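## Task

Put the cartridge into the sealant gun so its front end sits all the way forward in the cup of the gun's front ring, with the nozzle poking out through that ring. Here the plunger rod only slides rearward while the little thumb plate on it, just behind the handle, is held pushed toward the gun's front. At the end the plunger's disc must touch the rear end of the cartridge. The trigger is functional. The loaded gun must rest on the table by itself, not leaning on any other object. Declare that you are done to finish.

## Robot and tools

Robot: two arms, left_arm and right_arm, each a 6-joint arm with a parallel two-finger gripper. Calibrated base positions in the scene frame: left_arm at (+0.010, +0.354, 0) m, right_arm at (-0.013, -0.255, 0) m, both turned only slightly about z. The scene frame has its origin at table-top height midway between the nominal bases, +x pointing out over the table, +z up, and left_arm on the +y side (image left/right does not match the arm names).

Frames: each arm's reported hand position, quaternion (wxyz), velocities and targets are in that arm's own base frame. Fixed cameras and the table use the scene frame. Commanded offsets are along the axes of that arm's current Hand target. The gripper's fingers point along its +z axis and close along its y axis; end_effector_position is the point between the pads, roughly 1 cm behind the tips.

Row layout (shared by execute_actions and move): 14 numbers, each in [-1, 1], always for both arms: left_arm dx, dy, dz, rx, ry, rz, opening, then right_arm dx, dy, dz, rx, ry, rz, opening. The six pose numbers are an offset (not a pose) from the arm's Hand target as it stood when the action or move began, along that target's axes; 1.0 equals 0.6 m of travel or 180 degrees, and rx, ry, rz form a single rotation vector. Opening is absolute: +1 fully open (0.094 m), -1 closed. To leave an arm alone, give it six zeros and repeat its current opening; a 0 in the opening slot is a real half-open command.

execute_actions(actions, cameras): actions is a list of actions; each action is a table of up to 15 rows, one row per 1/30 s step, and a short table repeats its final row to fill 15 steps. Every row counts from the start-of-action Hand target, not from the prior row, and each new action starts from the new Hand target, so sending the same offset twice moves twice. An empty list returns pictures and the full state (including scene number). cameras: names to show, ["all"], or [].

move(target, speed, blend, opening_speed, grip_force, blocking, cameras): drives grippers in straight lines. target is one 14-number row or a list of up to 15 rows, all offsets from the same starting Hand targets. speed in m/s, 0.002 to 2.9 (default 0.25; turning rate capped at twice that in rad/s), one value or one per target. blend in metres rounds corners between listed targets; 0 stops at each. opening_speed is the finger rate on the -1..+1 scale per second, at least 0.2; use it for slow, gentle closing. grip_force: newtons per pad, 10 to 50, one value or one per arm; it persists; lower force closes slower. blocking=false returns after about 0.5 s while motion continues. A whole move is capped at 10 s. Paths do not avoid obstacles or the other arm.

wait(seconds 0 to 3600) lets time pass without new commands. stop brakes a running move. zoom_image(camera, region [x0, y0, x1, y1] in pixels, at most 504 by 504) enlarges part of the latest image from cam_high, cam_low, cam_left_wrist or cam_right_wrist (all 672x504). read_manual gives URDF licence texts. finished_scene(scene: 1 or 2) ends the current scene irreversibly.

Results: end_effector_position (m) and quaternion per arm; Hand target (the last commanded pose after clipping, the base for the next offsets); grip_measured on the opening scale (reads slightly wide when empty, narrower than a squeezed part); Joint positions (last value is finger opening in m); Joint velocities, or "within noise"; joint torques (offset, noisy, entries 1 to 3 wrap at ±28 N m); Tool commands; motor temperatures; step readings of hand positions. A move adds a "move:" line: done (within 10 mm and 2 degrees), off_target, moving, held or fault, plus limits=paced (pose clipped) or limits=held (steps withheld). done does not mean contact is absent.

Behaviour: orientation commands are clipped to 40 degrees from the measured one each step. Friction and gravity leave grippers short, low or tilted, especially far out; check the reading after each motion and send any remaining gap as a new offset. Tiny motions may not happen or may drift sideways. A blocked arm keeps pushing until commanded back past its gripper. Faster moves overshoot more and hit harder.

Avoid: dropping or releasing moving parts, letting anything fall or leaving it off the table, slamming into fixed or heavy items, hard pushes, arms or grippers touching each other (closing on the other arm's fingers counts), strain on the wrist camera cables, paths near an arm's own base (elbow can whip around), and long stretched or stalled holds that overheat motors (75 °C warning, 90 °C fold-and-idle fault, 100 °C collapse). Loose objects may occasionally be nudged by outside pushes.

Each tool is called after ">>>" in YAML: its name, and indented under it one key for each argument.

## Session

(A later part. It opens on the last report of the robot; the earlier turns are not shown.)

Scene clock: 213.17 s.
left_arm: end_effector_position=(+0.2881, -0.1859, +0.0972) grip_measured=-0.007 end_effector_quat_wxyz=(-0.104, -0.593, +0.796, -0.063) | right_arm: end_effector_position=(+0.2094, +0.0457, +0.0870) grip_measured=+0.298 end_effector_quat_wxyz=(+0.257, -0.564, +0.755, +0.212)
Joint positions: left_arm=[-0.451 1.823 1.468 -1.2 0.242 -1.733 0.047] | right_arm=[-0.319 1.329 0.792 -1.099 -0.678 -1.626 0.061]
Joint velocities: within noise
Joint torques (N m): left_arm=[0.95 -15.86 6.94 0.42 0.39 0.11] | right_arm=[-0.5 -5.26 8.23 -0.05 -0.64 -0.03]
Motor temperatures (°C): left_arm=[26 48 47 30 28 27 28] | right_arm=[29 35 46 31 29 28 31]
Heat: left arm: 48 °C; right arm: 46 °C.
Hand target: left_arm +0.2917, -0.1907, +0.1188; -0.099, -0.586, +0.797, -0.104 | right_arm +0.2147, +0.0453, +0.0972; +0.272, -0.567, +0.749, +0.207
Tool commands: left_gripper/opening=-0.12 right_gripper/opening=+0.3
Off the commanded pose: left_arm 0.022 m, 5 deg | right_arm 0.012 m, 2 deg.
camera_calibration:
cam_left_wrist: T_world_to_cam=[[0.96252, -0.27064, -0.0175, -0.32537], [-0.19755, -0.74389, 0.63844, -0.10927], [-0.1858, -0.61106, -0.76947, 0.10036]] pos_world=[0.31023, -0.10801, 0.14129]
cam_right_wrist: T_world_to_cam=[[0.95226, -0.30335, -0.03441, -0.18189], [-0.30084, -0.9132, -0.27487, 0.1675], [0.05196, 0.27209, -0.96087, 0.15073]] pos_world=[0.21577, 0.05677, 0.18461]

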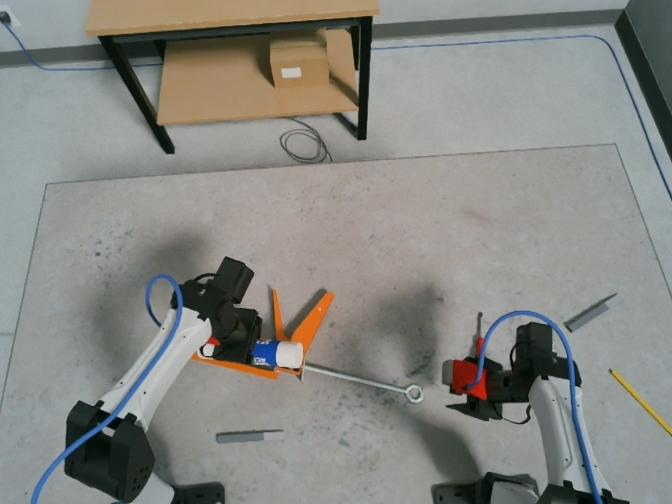

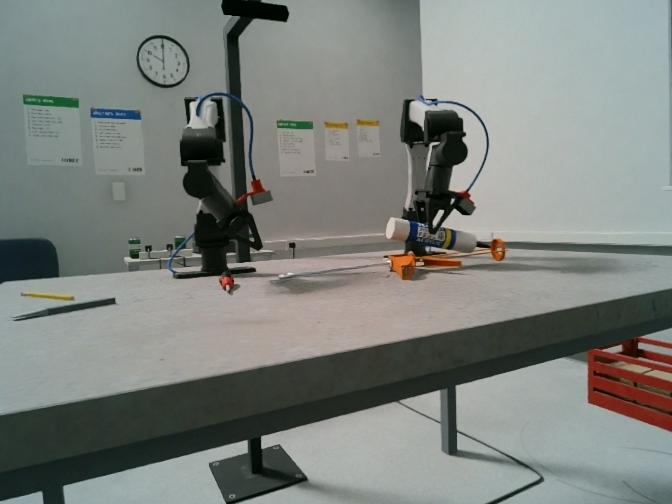

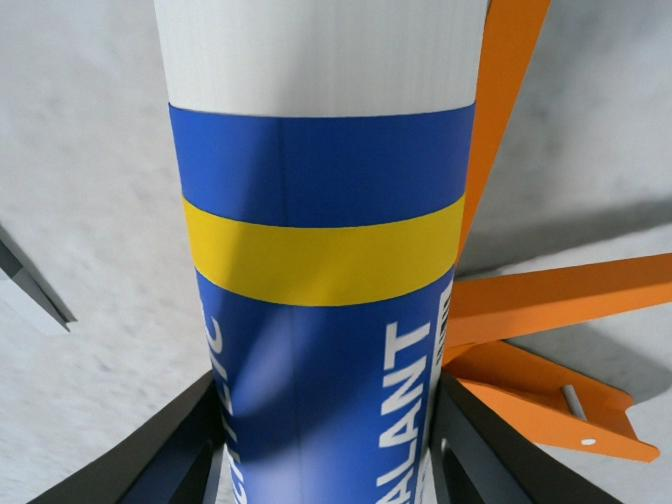

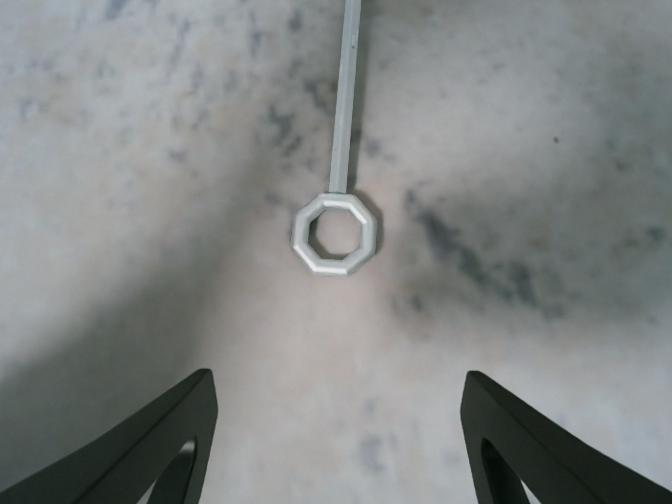

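>>> move:
  target: [0,-0.006,0,-0.0047,0,0.017,-0.12,0,0,0,0,0,0,0.3]
  speed: 0.1
  cameras: ["cam_left_wrist","cam_high"]

>>> zoom_image:
  camera: "cam_high"
  region: [140, 270, 320, 400]

Scene clock: 215.30 s.
left_arm: end_effector_position=(+0.2881, -0.1859, +0.0972) grip_measured=-0.007 end_effector_quat_wxyz=(-0.102, -0.569, +0.813, -0.066) | right_arm: end_effector_position=(+0.2094, +0.0457, +0.0870) grip_measured=+0.298 end_effector_quat_wxyz=(+0.257, -0.564, +0.755, +0.212)
Joint positions: left_arm=[-0.451 1.823 1.468 -1.2 0.242 -1.674 0.047] | right_arm=[-0.319 1.329 0.792 -1.099 -0.678 -1.626 0.061]
Joint torques (N m): left_arm=[1.09 -13.26 9.94 0.18 0.42 0.12] | right_arm=[-0.51 -5.24 8.24 -0.04 -0.63 -0.03]
Heat: left arm: 49 °C; right arm: 46 °C.
Hand target: left_arm +0.2951, -0.1918, +0.1190; -0.101, -0.564, +0.813, -0.101 | right_arm +0.2147, +0.0453, +0.0972; +0.272, -0.567, +0.749, +0.207
Off the commanded pose: left_arm 0.024 m, 4 deg | right_arm 0.012 m, 2 deg.
move: off_target (left_arm)
cam_left_wrist: T_world_to_cam=[[0.94568, -0.32507, -0.00345, -0.33199], [-0.24785, -0.7278, 0.63944, -0.09185], [-0.21037, -0.60385, -0.76884, 0.1087]] pos_world=[0.31406, -0.10914, 0.14116]
Images, in order (width x height): cam_high 672x504, cam_left_wrist 672x504.

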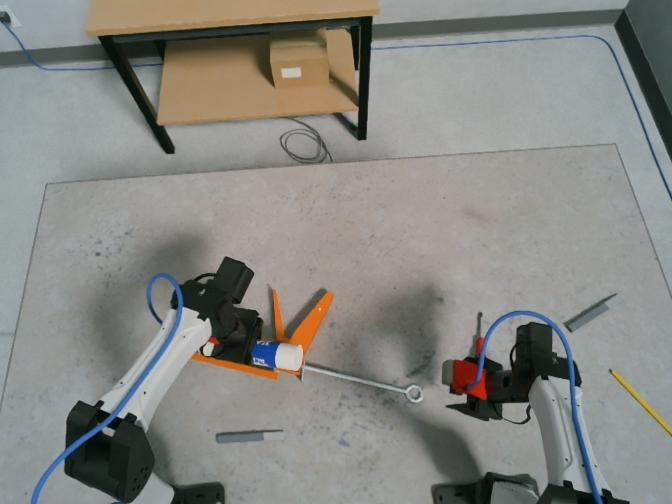

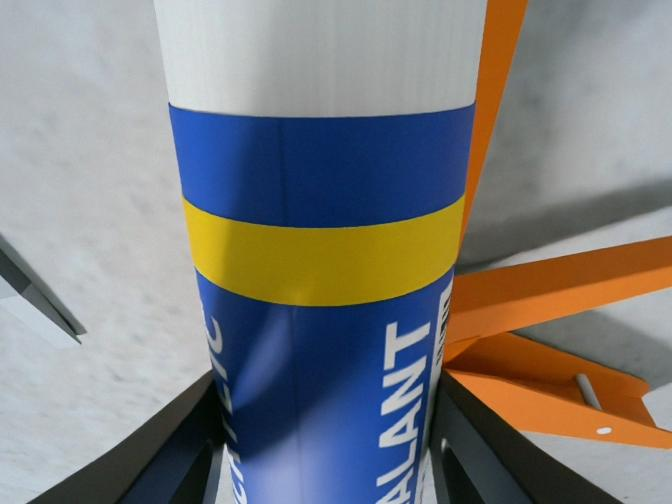

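Scaled by 2.800 from the camera's image (finer frame: 960x720).

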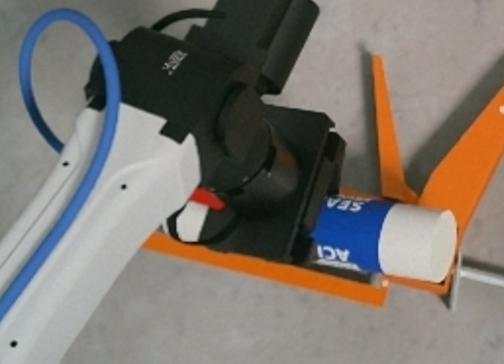

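>>> move:
  target: [-0.0217,-0.008,0.0035,0,0,0,-0.12,0,0,0,0,0,0,0.3]
  speed: 0.1
  cameras: ["cam_left_wrist","cam_low"]

>>> zoom_image:
  camera: "cam_low"
  region: [470, 225, 530, 275]

Scene clock: 216.50 s.
left_arm: end_effector_position=(+0.2956, -0.1737, +0.0973) grip_measured=-0.007 end_effector_quat_wxyz=(-0.100, -0.571, +0.812, -0.070) | right_arm: end_effector_position=(+0.2094, +0.0457, +0.0870) grip_measured=+0.298 end_effector_quat_wxyz=(+0.257, -0.564, +0.755, +0.212)
Joint positions: left_arm=[-0.409 1.823 1.468 -1.2 0.244 -1.637 0.047] | right_arm=[-0.319 1.329 0.792 -1.099 -0.678 -1.626 0.061]
Joint torques (N m): left_arm=[0.75 -11.15 10.44 0.25 0.43 0.13] | right_arm=[-0.5 -5.26 8.25 -0.04 -0.64 -0.03]
Heat: left arm: 49 °C; right arm: 46 °C.
Hand target: left_arm +0.3040, -0.1823, +0.1136; -0.101, -0.564, +0.813, -0.101 | right_arm +0.2147, +0.0453, +0.0972; +0.272, -0.567, +0.749, +0.207
Off the commanded pose: left_arm 0.020 m, 4 deg | right_arm 0.012 m, 2 deg.
move: off_target (left_arm)
cam_left_wrist: T_world_to_cam=[[0.94749, -0.31972, 0.00545, -0.3357], [-0.24873, -0.7262, 0.64091, -0.08078], [-0.20096, -0.60862, -0.76759, 0.11392]] pos_world=[0.32088, -0.09666, 0.14104]
Images, in order (width x height): cam_low 672x504, cam_left_wrist 672x504.

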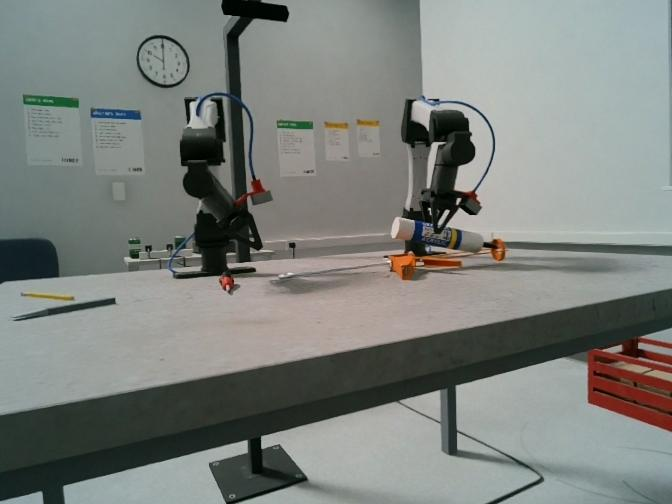

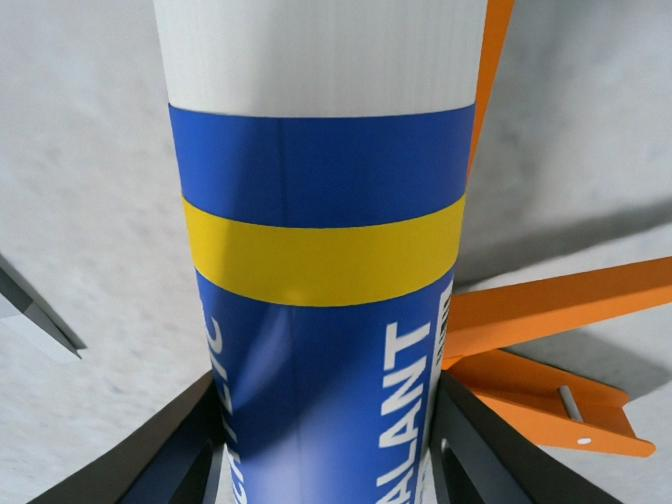

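Scaled by 8.400 from the camera's image (finer frame: 960x720).

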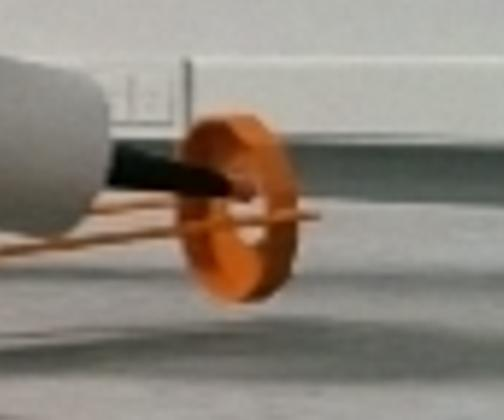

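>>> move:
  target: [-0.0207,0.0,0.0113,0,0,0,-0.12,0,0,0,0,0,0,0.3]
  speed: 0.1
  cameras: ["cam_left_wrist","cam_low"]

>>> zoom_image:
  camera: "cam_low"
  region: [470, 225, 530, 275]

Scene clock: 217.43 s.
left_arm: end_effector_position=(+0.3027, -0.1662, +0.0954) grip_measured=-0.007 end_effector_quat_wxyz=(-0.097, -0.570, +0.812, -0.075) | right_arm: end_effector_position=(+0.2094, +0.0457, +0.0870) grip_measured=+0.298 end_effector_quat_wxyz=(+0.257, -0.564, +0.755, +0.212)
Joint positions: left_arm=[-0.38 1.829 1.468 -1.189 0.244 -1.606 0.047] | right_arm=[-0.319 1.329 0.792 -1.099 -0.678 -1.626 0.061]
Joint torques (N m): left_arm=[0.79 -11.11 7.8 0.45 0.45 0.1] | right_arm=[-0.47 -5.26 8.23 -0.05 -0.62 -0.03]
Heat: left arm: 50 °C; right arm: 46 °C.
Hand target: left_arm +0.3080, -0.1730, +0.1037; -0.100, -0.564, +0.813, -0.101 | right_arm +0.2147, +0.0453, +0.0972; +0.272, -0.567, +0.749, +0.207
Off the commanded pose: left_arm 0.012 m, 3 deg | right_arm 0.012 m, 2 deg.
move: off_target (left_arm)
cam_left_wrist: T_world_to_cam=[[0.94705, -0.32063, 0.01739, -0.34118], [-0.2565, -0.72284, 0.64165, -0.06954], [-0.19316, -0.61213, -0.7668, 0.11549]] pos_world=[0.32758, -0.08896, 0.13911]
Images, in order (width x height): cam_low 672x504, cam_left_wrist 672x504.

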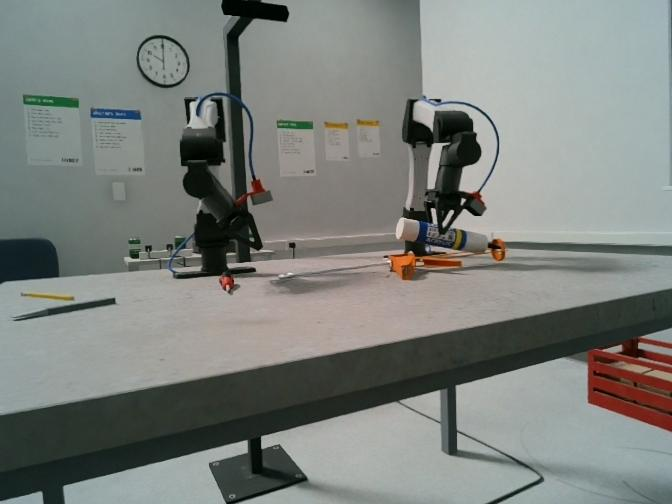

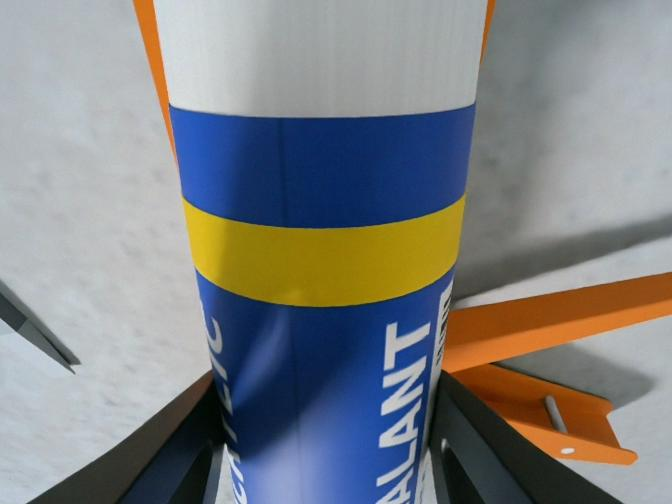

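Scaled by 8.400 from the camera's image (finer frame: 960x720).

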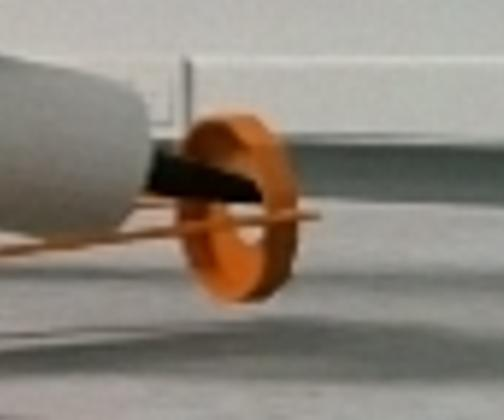

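>>> move:
  target: [-0.0237,0.0058,0.0103,0,0,0,-0.12,0,0,0,0,0,0,0.3]
  speed: 0.1
  cameras: ["cam_left_wrist","cam_low"]

>>> zoom_image:
  camera: "cam_low"
  region: [420, 205, 540, 275]

Scene clock: 218.37 s.
left_arm: end_effector_position=(+0.3057, -0.1549, +0.0862) grip_measured=-0.007 end_effector_quat_wxyz=(-0.097, -0.570, +0.812, -0.077) | right_arm: end_effector_position=(+0.2094, +0.0457, +0.0870) grip_measured=+0.298 end_effector_quat_wxyz=(+0.257, -0.564, +0.755, +0.212)
Joint positions: left_arm=[-0.344 1.829 1.43 -1.158 0.247 -1.57 0.047] | right_arm=[-0.319 1.329 0.792 -1.099 -0.678 -1.626 0.061]
Joint torques (N m): left_arm=[0.72 -11.47 7.06 0.44 0.42 0.14] | right_arm=[-0.51 -5.27 8.27 -0.05 -0.63 -0.03]
Heat: left arm: 50 °C; right arm: 46 °C.
Hand target: left_arm +0.3093, -0.1607, +0.0937; -0.100, -0.564, +0.813, -0.101 | right_arm +0.2147, +0.0453, +0.0972; +0.272, -0.567, +0.749, +0.207
Off the commanded pose: left_arm 0.010 m, 3 deg | right_arm 0.012 m, 2 deg.
move: off_target (left_arm)
cam_left_wrist: T_world_to_cam=[[0.94698, -0.32067, 0.02013, -0.34031], [-0.25781, -0.72095, 0.64324, -0.05404], [-0.19175, -0.61433, -0.7654, 0.11497]] pos_world=[0.33038, -0.07746, 0.12961]
Images, in order (width x height): cam_low 672x504, cam_left_wrist 672x504.

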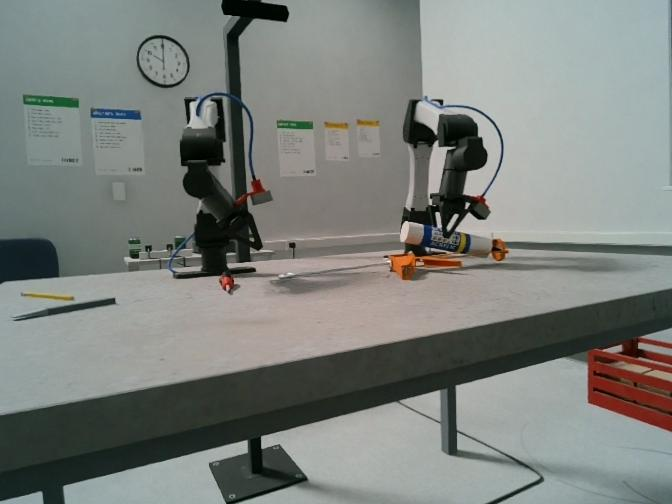

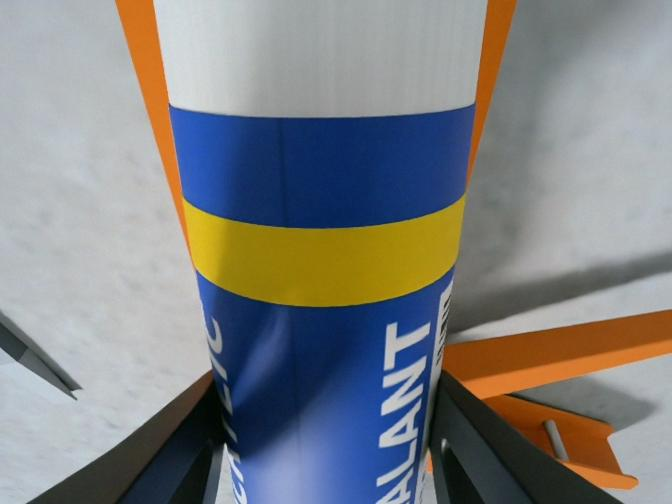

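Scaled by 4.200 from the camera's image (finer frame: 960x720).

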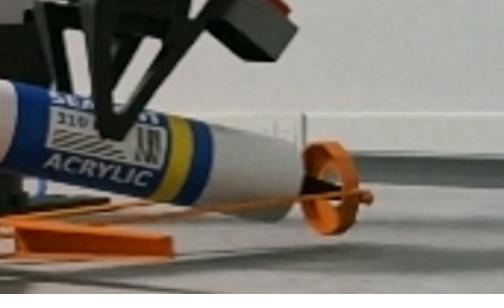

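>>> move:
  target: [-0.022,0.0038,0.0038,0.0016,-0.0167,-0.0053,-0.12,0,0,0,0,0,0,0.3]
  speed: 0.1
  cameras: ["cam_left_wrist","cam_low"]

>>> zoom_image:
  camera: "cam_low"
  region: [420, 205, 540, 275]

Scene clock: 219.50 s.
left_arm: end_effector_position=(+0.3061, -0.1481, +0.0788) grip_measured=-0.007 end_effector_quat_wxyz=(-0.087, -0.573, +0.812, -0.068) | right_arm: end_effector_position=(+0.2094, +0.0457, +0.0870) grip_measured=+0.298 end_effector_quat_wxyz=(+0.257, -0.564, +0.755, +0.212)
Joint positions: left_arm=[-0.338 1.829 1.405 -1.136 0.222 -1.569 0.047] | right_arm=[-0.319 1.329 0.792 -1.099 -0.678 -1.626 0.061]
Joint torques (N m): left_arm=[1.13 -12.34 6.91 0.41 0.17 0.04] | right_arm=[-0.47 -5.26 8.24 -0.05 -0.63 -0.02]
Heat: left arm: 50 °C; right arm: 46 °C.
Hand target: left_arm +0.3116, -0.1487, +0.0877; -0.079, -0.574, +0.811, -0.087 | right_arm +0.2147, +0.0453, +0.0972; +0.272, -0.567, +0.749, +0.207
Off the commanded pose: left_arm 0.011 m, 2 deg | right_arm 0.012 m, 2 deg.
move: off_target (left_arm)
cam_left_wrist: T_world_to_cam=[[0.94893, -0.31507, 0.01647, -0.33786], [-0.2561, -0.73874, 0.62344, -0.04593], [-0.18426, -0.59582, -0.7817, 0.11534]] pos_world=[0.3301, -0.07166, 0.12436]
Images, in order (width x height): cam_low 672x504, cam_left_wrist 672x504.

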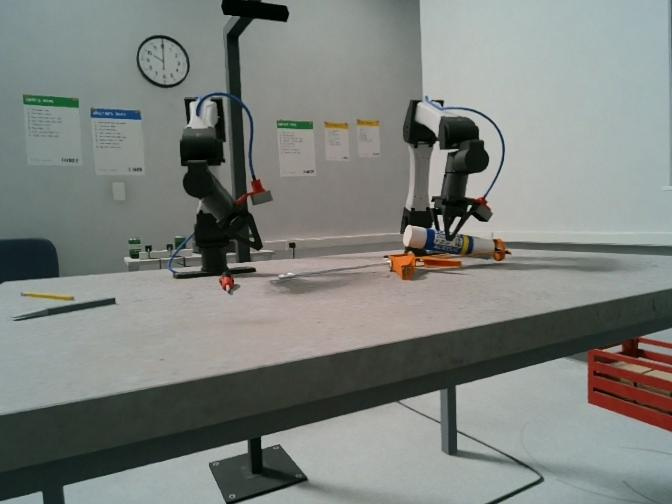

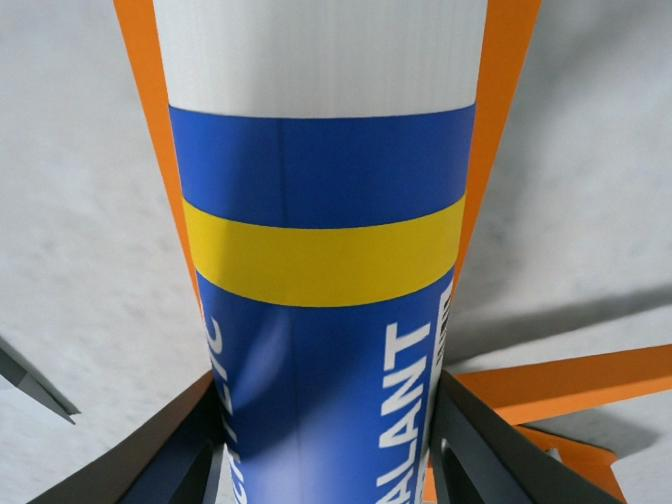

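Scaled by 4.200 from the camera's image (finer frame: 960x720).

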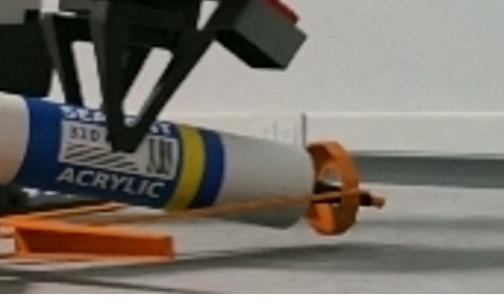

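>>> move:
  target: [-0.018,0.0,0.0043,0,-0.0167,0,-0.12,0,0,0,0,0,0,0.3]
  speed: 0.1
  cameras: ["cam_left_wrist","cam_low"]

>>> zoom_image:
  camera: "cam_low"
  region: [380, 205, 540, 285]

Scene clock: 220.57 s.
left_arm: end_effector_position=(+0.3087, -0.1407, +0.0748) grip_measured=-0.007 end_effector_quat_wxyz=(-0.068, -0.575, +0.814, -0.055) | right_arm: end_effector_position=(+0.2094, +0.0457, +0.0870) grip_measured=+0.298 end_effector_quat_wxyz=(+0.257, -0.564, +0.755, +0.212)
Joint positions: left_arm=[-0.338 1.829 1.395 -1.125 0.175 -1.569 0.047] | right_arm=[-0.319 1.329 0.792 -1.099 -0.678 -1.626 0.061]
Joint torques (N m): left_arm=[1.31 -12.07 6.99 0.44 0.05 0.08] | right_arm=[-0.51 -5.23 8.25 -0.04 -0.64 -0.03]
Heat: left arm: 50 °C; right arm: 46 °C.
Hand target: left_arm +0.3151, -0.1394, +0.0827; -0.057, -0.576, +0.812, -0.072 | right_arm +0.2147, +0.0453, +0.0972; +0.272, -0.567, +0.749, +0.207
Off the commanded pose: left_arm 0.010 m, 2 deg | right_arm 0.012 m, 2 deg.
move: done
cam_left_wrist: T_world_to_cam=[[0.94881, -0.3153, 0.01876, -0.33803], [-0.2658, -0.76494, 0.58669, -0.03524], [-0.17064, -0.56165, -0.80959, 0.11986]] pos_world=[0.33181, -0.06622, 0.12405]
Images, in order (width x height): cam_low 672x504, cam_left_wrist 672x504.

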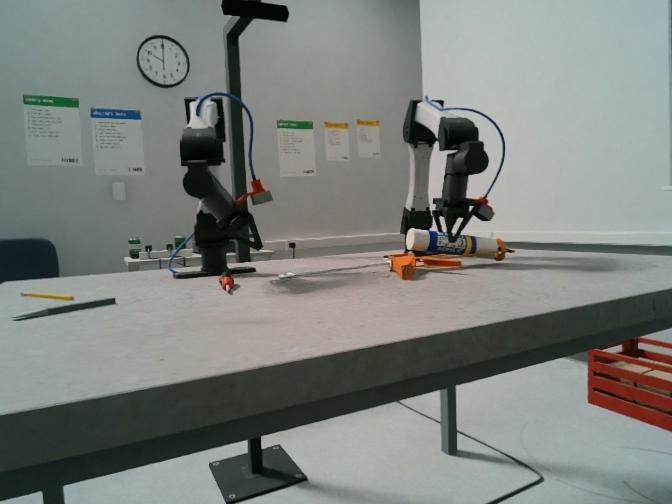

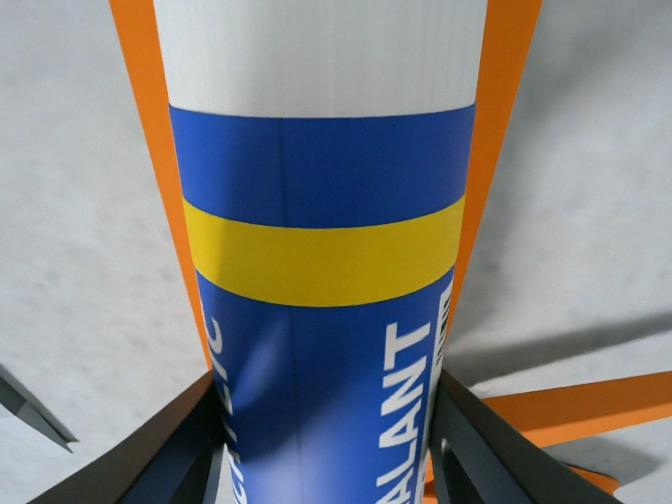

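Scaled by 3.150 from the camera's image (finer frame: 960x720).

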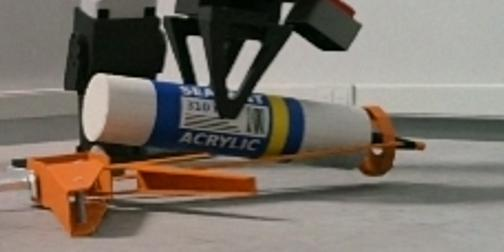

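>>> move:
  target: [-0.021,0.0,0.0043,0,-0.0111,0,-0.12,0,0,0,0,0,0,0.3]
  speed: 0.1
  cameras: ["cam_left_wrist","cam_low"]

>>> zoom_image:
  camera: "cam_low"
  region: [380, 205, 540, 285]

Scene clock: 222.27 s.
left_arm: end_effector_position=(+0.3136, -0.1305, +0.0717) grip_measured=-0.007 end_effector_quat_wxyz=(-0.055, -0.578, +0.812, -0.051) | right_arm: end_effector_position=(+0.2094, +0.0457, +0.0870) grip_measured=+0.298 end_effector_quat_wxyz=(+0.257, -0.564, +0.755, +0.212)
Joint positions: left_arm=[-0.318 1.829 1.385 -1.11 0.15 -1.557 0.047] | right_arm=[-0.319 1.329 0.792 -1.099 -0.678 -1.626 0.061]
Joint torques (N m): left_arm=[1.13 -11.63 6.9 0.43 -0.05 0.1] | right_arm=[-0.5 -5.26 8.24 -0.05 -0.63 -0.03]
Heat: left arm: 51 °C; right arm: 47 °C.
Hand target: left_arm +0.3191, -0.1281, +0.0779; -0.043, -0.577, +0.813, -0.062 | right_arm +0.2147, +0.0453, +0.0972; +0.272, -0.567, +0.749, +0.207
Off the commanded pose: left_arm 0.009 m, 2 deg | right_arm 0.012 m, 2 deg.
move: done
cam_left_wrist: T_world_to_cam=[[0.95101, -0.30803, 0.02639, -0.33981], [-0.26828, -0.77981, 0.56561, -0.02398], [-0.15365, -0.54498, -0.82425, 0.12174]] pos_world=[0.33544, -0.05703, 0.12288]
Images, in order (width x height): cam_low 672x504, cam_left_wrist 672x504.

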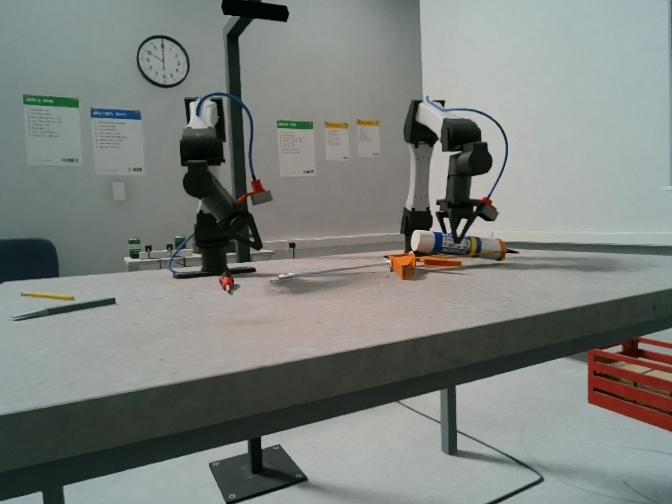

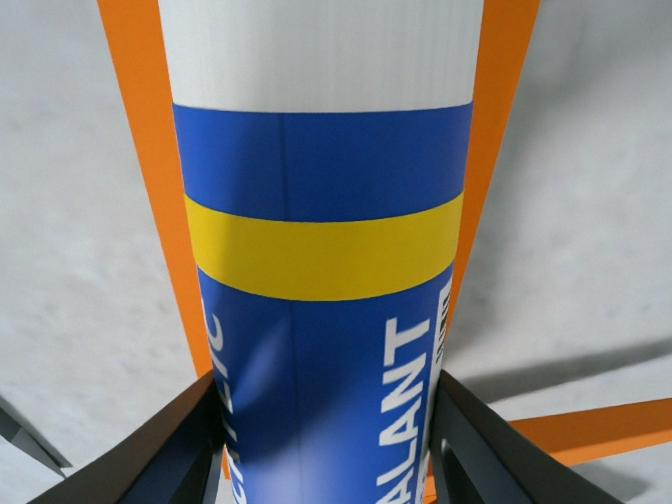

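Scaled by 3.150 from the camera's image (finer frame: 960x720).

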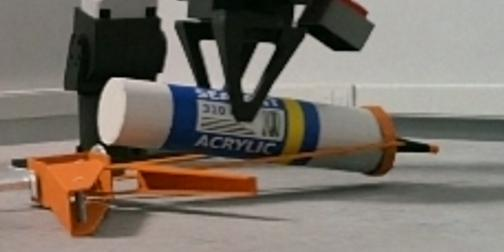

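>>> move:
  target: [-0.0145,0.003,0.007,0,-0.0167,0,-0.12,0,0,0,0,0,0,0.3]
  speed: 0.1
  cameras: ["cam_left_wrist","cam_low"]

>>> zoom_image:
  camera: "cam_low"
  region: [380, 205, 540, 285]

Scene clock: 223.17 s.
left_arm: end_effector_position=(+0.3135, -0.1260, +0.0662) grip_measured=-0.008 end_effector_quat_wxyz=(-0.046, -0.579, +0.813, -0.043) | right_arm: end_effector_position=(+0.2094, +0.0457, +0.0870) grip_measured=+0.298 end_effector_quat_wxyz=(+0.257, -0.564, +0.755, +0.212)
Joint positions: left_arm=[-0.318 1.829 1.366 -1.092 0.125 -1.556 0.047] | right_arm=[-0.319 1.329 0.792 -1.099 -0.678 -1.626 0.061]
Joint torques (N m): left_arm=[0.85 -11.9 6.84 0.42 -0.32 0.06] | right_arm=[-0.47 -5.23 8.24 -0.04 -0.63 -0.03]
Heat: left arm: 51 °C; right arm: 47 °C.
Hand target: left_arm +0.3204, -0.1201, +0.0725; -0.022, -0.578, +0.814, -0.047 | right_arm +0.2147, +0.0453, +0.0972; +0.272, -0.567, +0.749, +0.207
Off the commanded pose: left_arm 0.011 m, 3 deg | right_arm 0.012 m, 2 deg.
move: off_target (left_arm)
cam_left_wrist: T_world_to_cam=[[0.95074, -0.309, 0.02471, -0.33811], [-0.27187, -0.79289, 0.54536, -0.01659], [-0.14893, -0.52521, -0.83784, 0.12153]] pos_world=[0.33504, -0.0538, 0.11923]
Images, in order (width x height): cam_low 672x504, cam_left_wrist 672x504.

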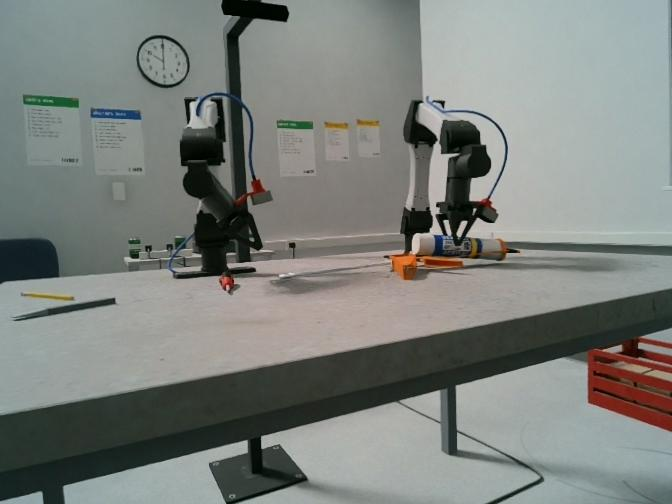

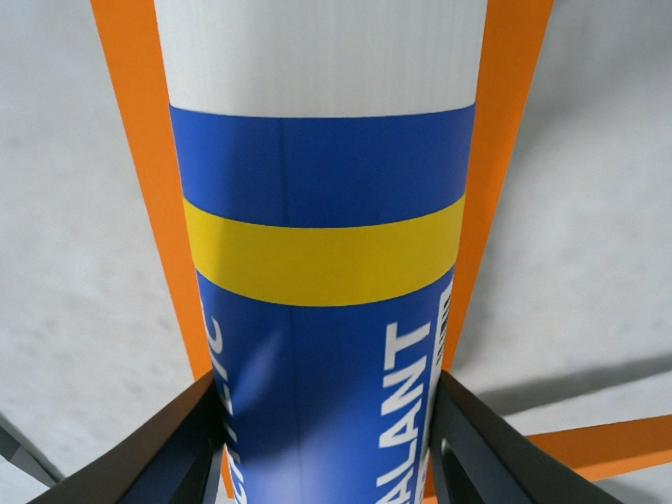

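Scaled by 3.150 from the camera's image (finer frame: 960x720).

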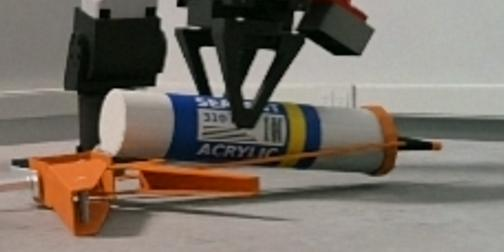

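>>> move:
  target: [-0.011,0.001,0.0107,0,-0.0167,0,-0.12,0,0,0,0,0,0,0.3]
  speed: 0.1
  cameras: ["cam_left_wrist","cam_low","cam_high"]

>>> zoom_image:
  camera: "cam_low"
  region: [380, 215, 460, 285]

>>> zoom_image:
  camera: "cam_high"
  region: [140, 270, 320, 400]

Scene clock: 224.30 s.
left_arm: end_effector_position=(+0.3156, -0.1182, +0.0600) grip_measured=-0.008 end_effector_quat_wxyz=(-0.026, -0.579, +0.814, -0.031) | right_arm: end_effector_position=(+0.2094, +0.0457, +0.0870) grip_measured=+0.298 end_effector_quat_wxyz=(+0.257, -0.564, +0.755, +0.212)
Joint positions: left_arm=[-0.318 1.829 1.344 -1.067 0.078 -1.556 0.047] | right_arm=[-0.319 1.329 0.792 -1.099 -0.678 -1.626 0.061]
Joint torques (N m): left_arm=[0.08 -11.56 6.84 0.47 -0.39 0] | right_arm=[-0.49 -5.24 8.24 -0.04 -0.64 -0.04]
Heat: left arm: 51 °C; right arm: 47 °C.
Hand target: left_arm +0.3221, -0.1143, +0.0655; +0.000, -0.579, +0.814, -0.032 | right_arm +0.2147, +0.0453, +0.0972; +0.272, -0.567, +0.749, +0.207
Off the commanded pose: left_arm 0.009 m, 3 deg | right_arm 0.012 m, 2 deg.
move: off_target (left_arm)
cam_left_wrist: T_world_to_cam=[[0.9505, -0.30943, 0.02826, -0.33778], [-0.28066, -0.81597, 0.50539, -0.00399], [-0.13332, -0.48831, -0.86243, 0.12169]] pos_world=[0.33616, -0.04835, 0.11652]
Images, in order (width x height): cam_high 672x504, cam_low 672x504, cam_left_wrist 672x504.

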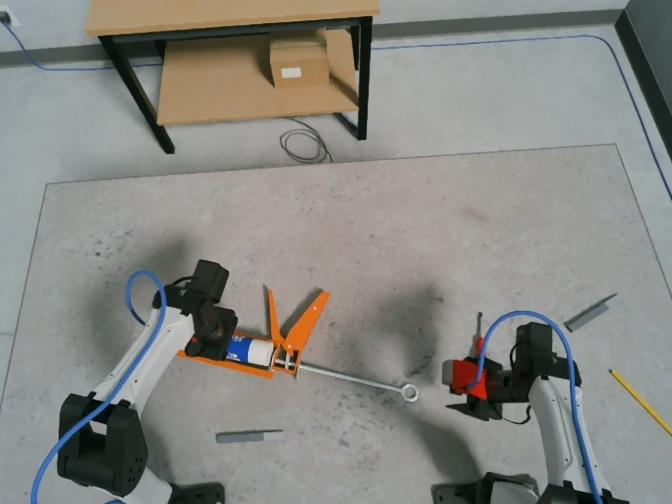

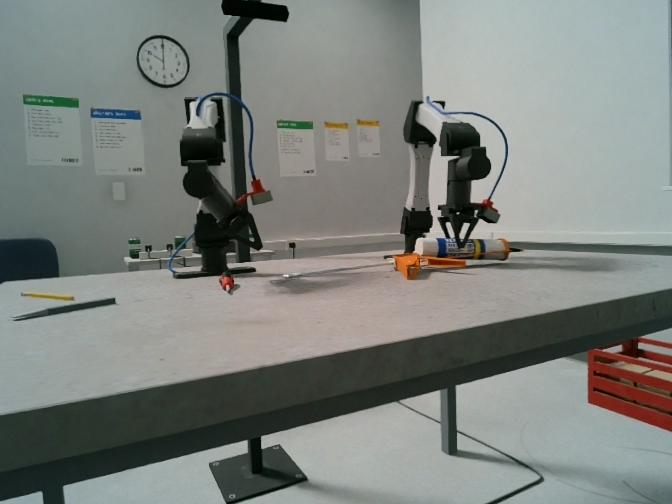

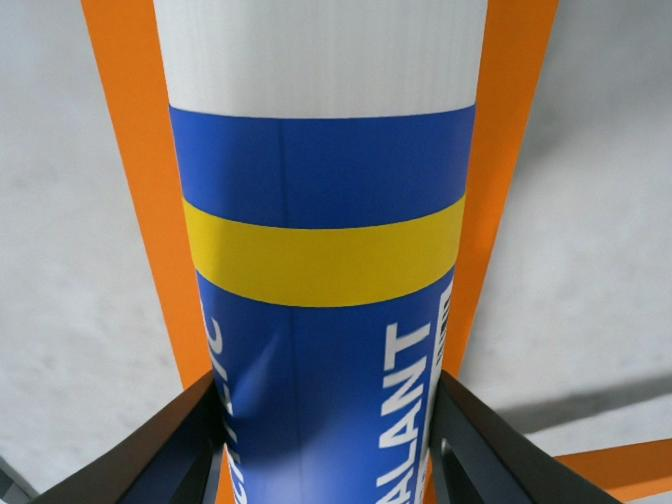

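Scaled by 6.300 from the camera's image (finer frame: 960x720).

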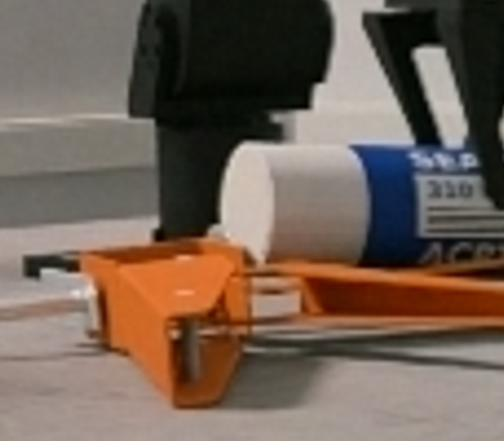

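Scaled by 2.800 from the camera's image (finer frame: 960x720).

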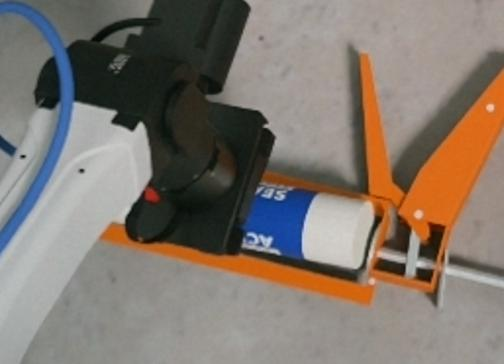

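>>> move:
  target: [-0.013,0,-0.003,0,-0.006,0,-0.12,0,0,0,0,0,0,0.3]
  speed: 0.1
  cameras: ["cam_left_wrist","cam_low","cam_high"]

>>> zoom_image:
  camera: "cam_low"
  region: [380, 215, 460, 285]

>>> zoom_image:
  camera: "cam_low"
  region: [470, 225, 530, 275]

>>> zoom_image:
  camera: "cam_high"
  region: [220, 310, 320, 390]

Scene clock: 225.13 s.
left_arm: end_effector_position=(+0.3165, -0.1157, +0.0599) grip_measured=-0.008 end_effector_quat_wxyz=(-0.020, -0.580, +0.814, -0.026) | right_arm: end_effector_position=(+0.2094, +0.0457, +0.0870) grip_measured=+0.298 end_effector_quat_wxyz=(+0.257, -0.564, +0.755, +0.212)
Joint positions: left_arm=[-0.318 1.829 1.344 -1.067 0.064 -1.555 0.047] | right_arm=[-0.319 1.329 0.792 -1.099 -0.678 -1.626 0.061]
Joint torques (N m): left_arm=[1.24 -11.63 7.24 0.36 -0.45 0.12] | right_arm=[-0.51 -5.23 8.28 -0.04 -0.64 -0.03]
Heat: left arm: 51 °C; right arm: 47 °C.
Hand target: left_arm +0.3246, -0.1069, +0.0670; +0.007, -0.580, +0.814, -0.026 | right_arm +0.2147, +0.0453, +0.0972; +0.272, -0.567, +0.749, +0.207
Off the commanded pose: left_arm 0.014 m, 3 deg | right_arm 0.012 m, 2 deg.
move: off_target (left_arm)
cam_left_wrist: T_world_to_cam=[[0.95034, -0.30987, 0.02879, -0.33788], [-0.28325, -0.82292, 0.49251, -0.00085], [-0.12892, -0.47621, -0.86983, 0.1234]] pos_world=[0.33677, -0.04664, 0.11748]
Images, in order (width x height): cam_high 672x504, cam_low 672x504, cam_left_wrist 672x504.

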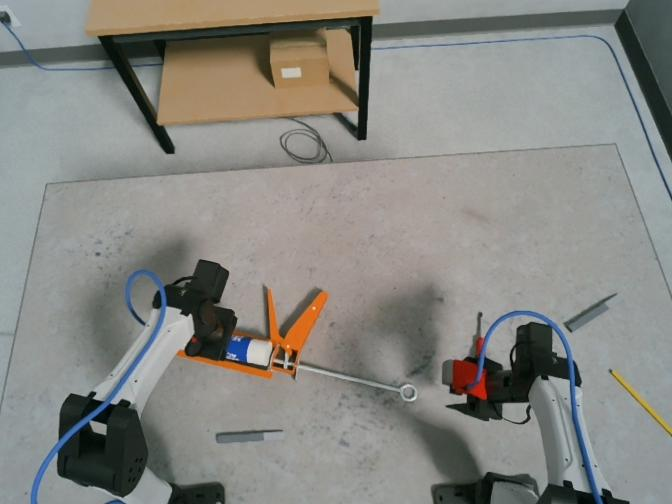

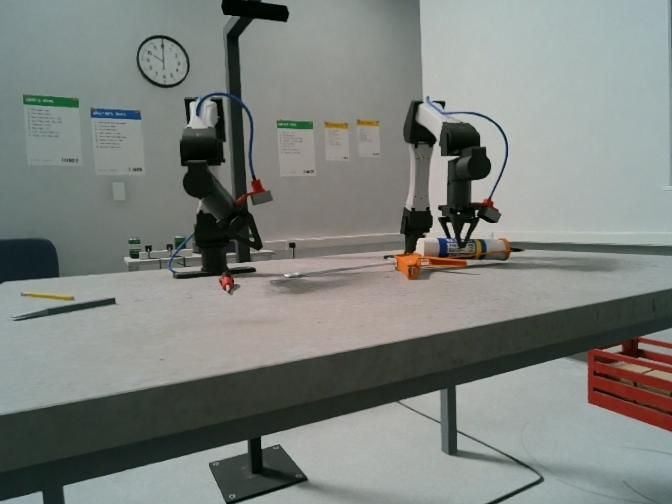

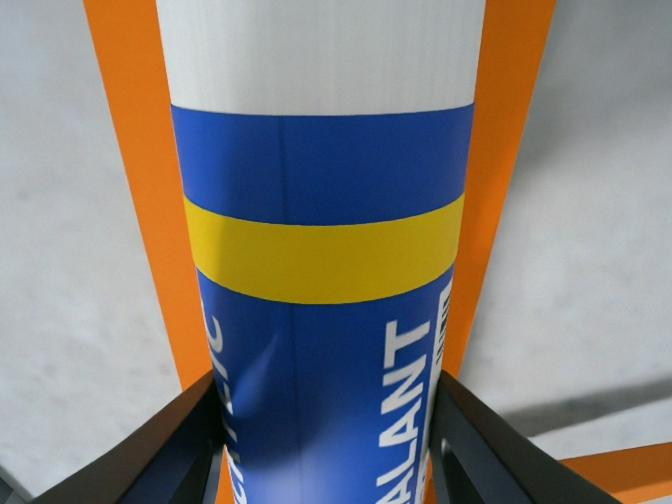

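Scaled by 6.300 from the camera's image (finer frame: 960x720).

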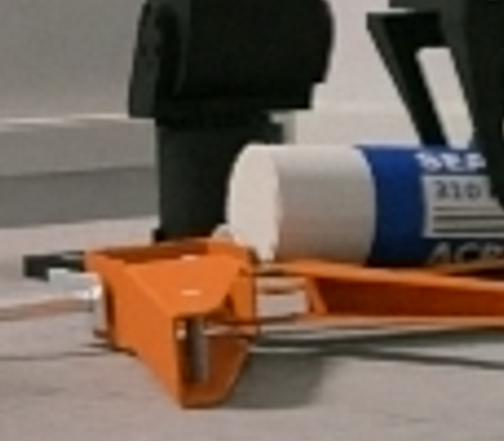

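Scaled by 8.400 from the camera's image (finer frame: 960x720).

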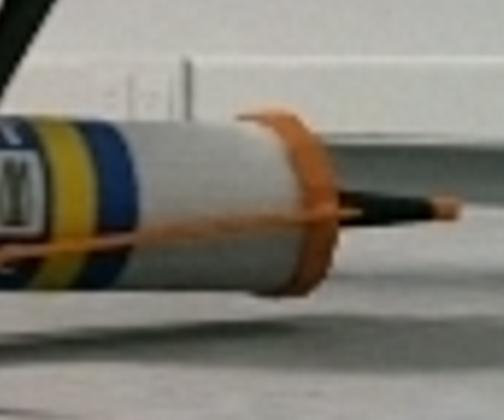

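Scaled by 5.040 from the camera's image (finer frame: 960x720).

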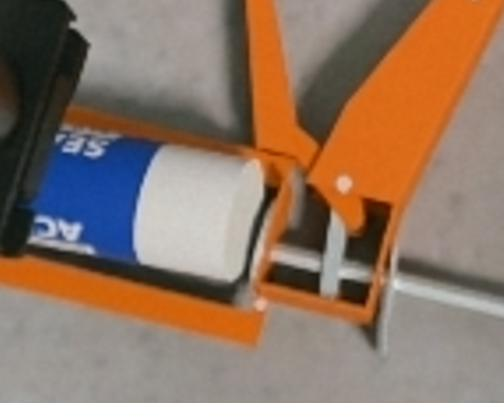

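>>> move:
  target: [0,0.001,0.017,0,-0.012,0,-0.12,0,0,0,0,0,0,0.3]
  speed: 0.08
  cameras: ["cam_left_wrist","cam_low","cam_high"]

>>> zoom_image:
  camera: "cam_low"
  region: [380, 205, 540, 285]

>>> zoom_image:
  camera: "cam_high"
  region: [220, 310, 320, 390]

Scene clock: 226.07 s.
left_arm: end_effector_position=(+0.3161, -0.1121, +0.0531) grip_measured=-0.008 end_effector_quat_wxyz=(-0.006, -0.577, +0.817, -0.016) | right_arm: end_effector_position=(+0.2094, +0.0457, +0.0870) grip_measured=+0.298 end_effector_quat_wxyz=(+0.257, -0.564, +0.755, +0.212)
Joint positions: left_arm=[-0.326 1.829 1.317 -1.039 0.029 -1.555 0.047] | right_arm=[-0.319 1.329 0.792 -1.099 -0.678 -1.626 0.061]
Joint torques (N m): left_arm=[0.21 -10.73 6.84 0.53 -0.48 -0.06] | right_arm=[-0.49 -5.24 8.24 -0.04 -0.63 -0.04]
Heat: left arm: 51 °C; right arm: 47 °C.
Hand target: left_arm +0.3245, -0.1072, +0.0568; +0.023, -0.580, +0.814, -0.015 | right_arm +0.2147, +0.0453, +0.0972; +0.272, -0.567, +0.749, +0.207
Off the commanded pose: left_arm 0.010 m, 3 deg | right_arm 0.012 m, 2 deg.
move: off_target (left_arm)
cam_left_wrist: T_world_to_cam=[[0.94768, -0.31784, 0.02958, -0.33617], [-0.29494, -0.83638, 0.46203, 0.00916], [-0.12211, -0.44659, -0.88637, 0.12116]] pos_world=[0.33608, -0.04507, 0.11311]
Images, in order (width x height): cam_high 672x504, cam_low 672x504, cam_left_wrist 672x504.

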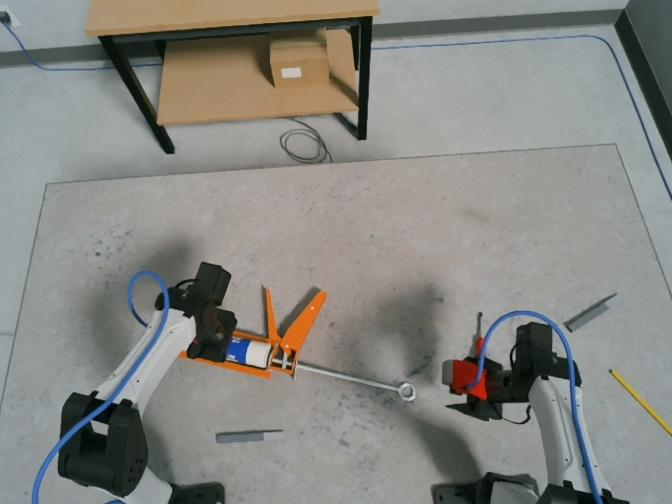

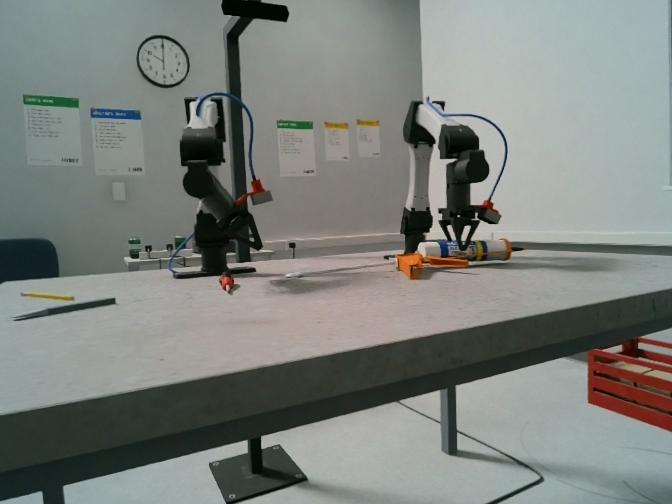

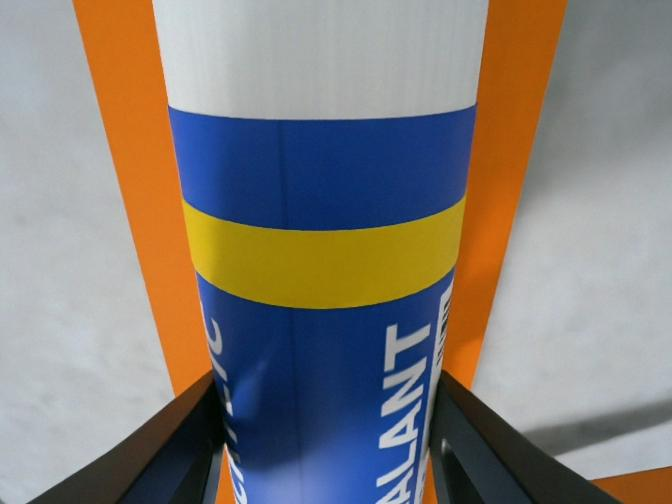

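Scaled by 3.150 from the camera's image (finer frame: 960x720).

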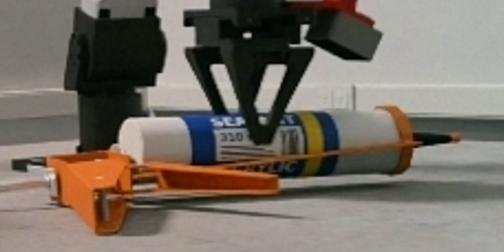

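Scaled by 5.040 from the camera's image (finer frame: 960x720).

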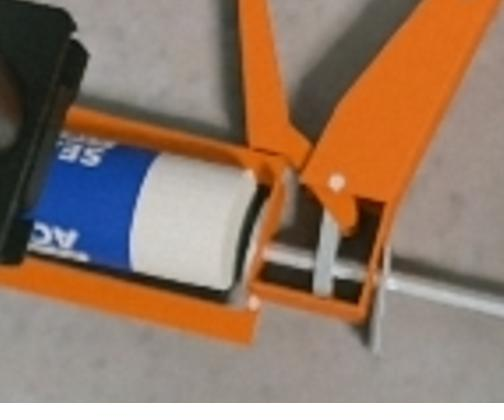

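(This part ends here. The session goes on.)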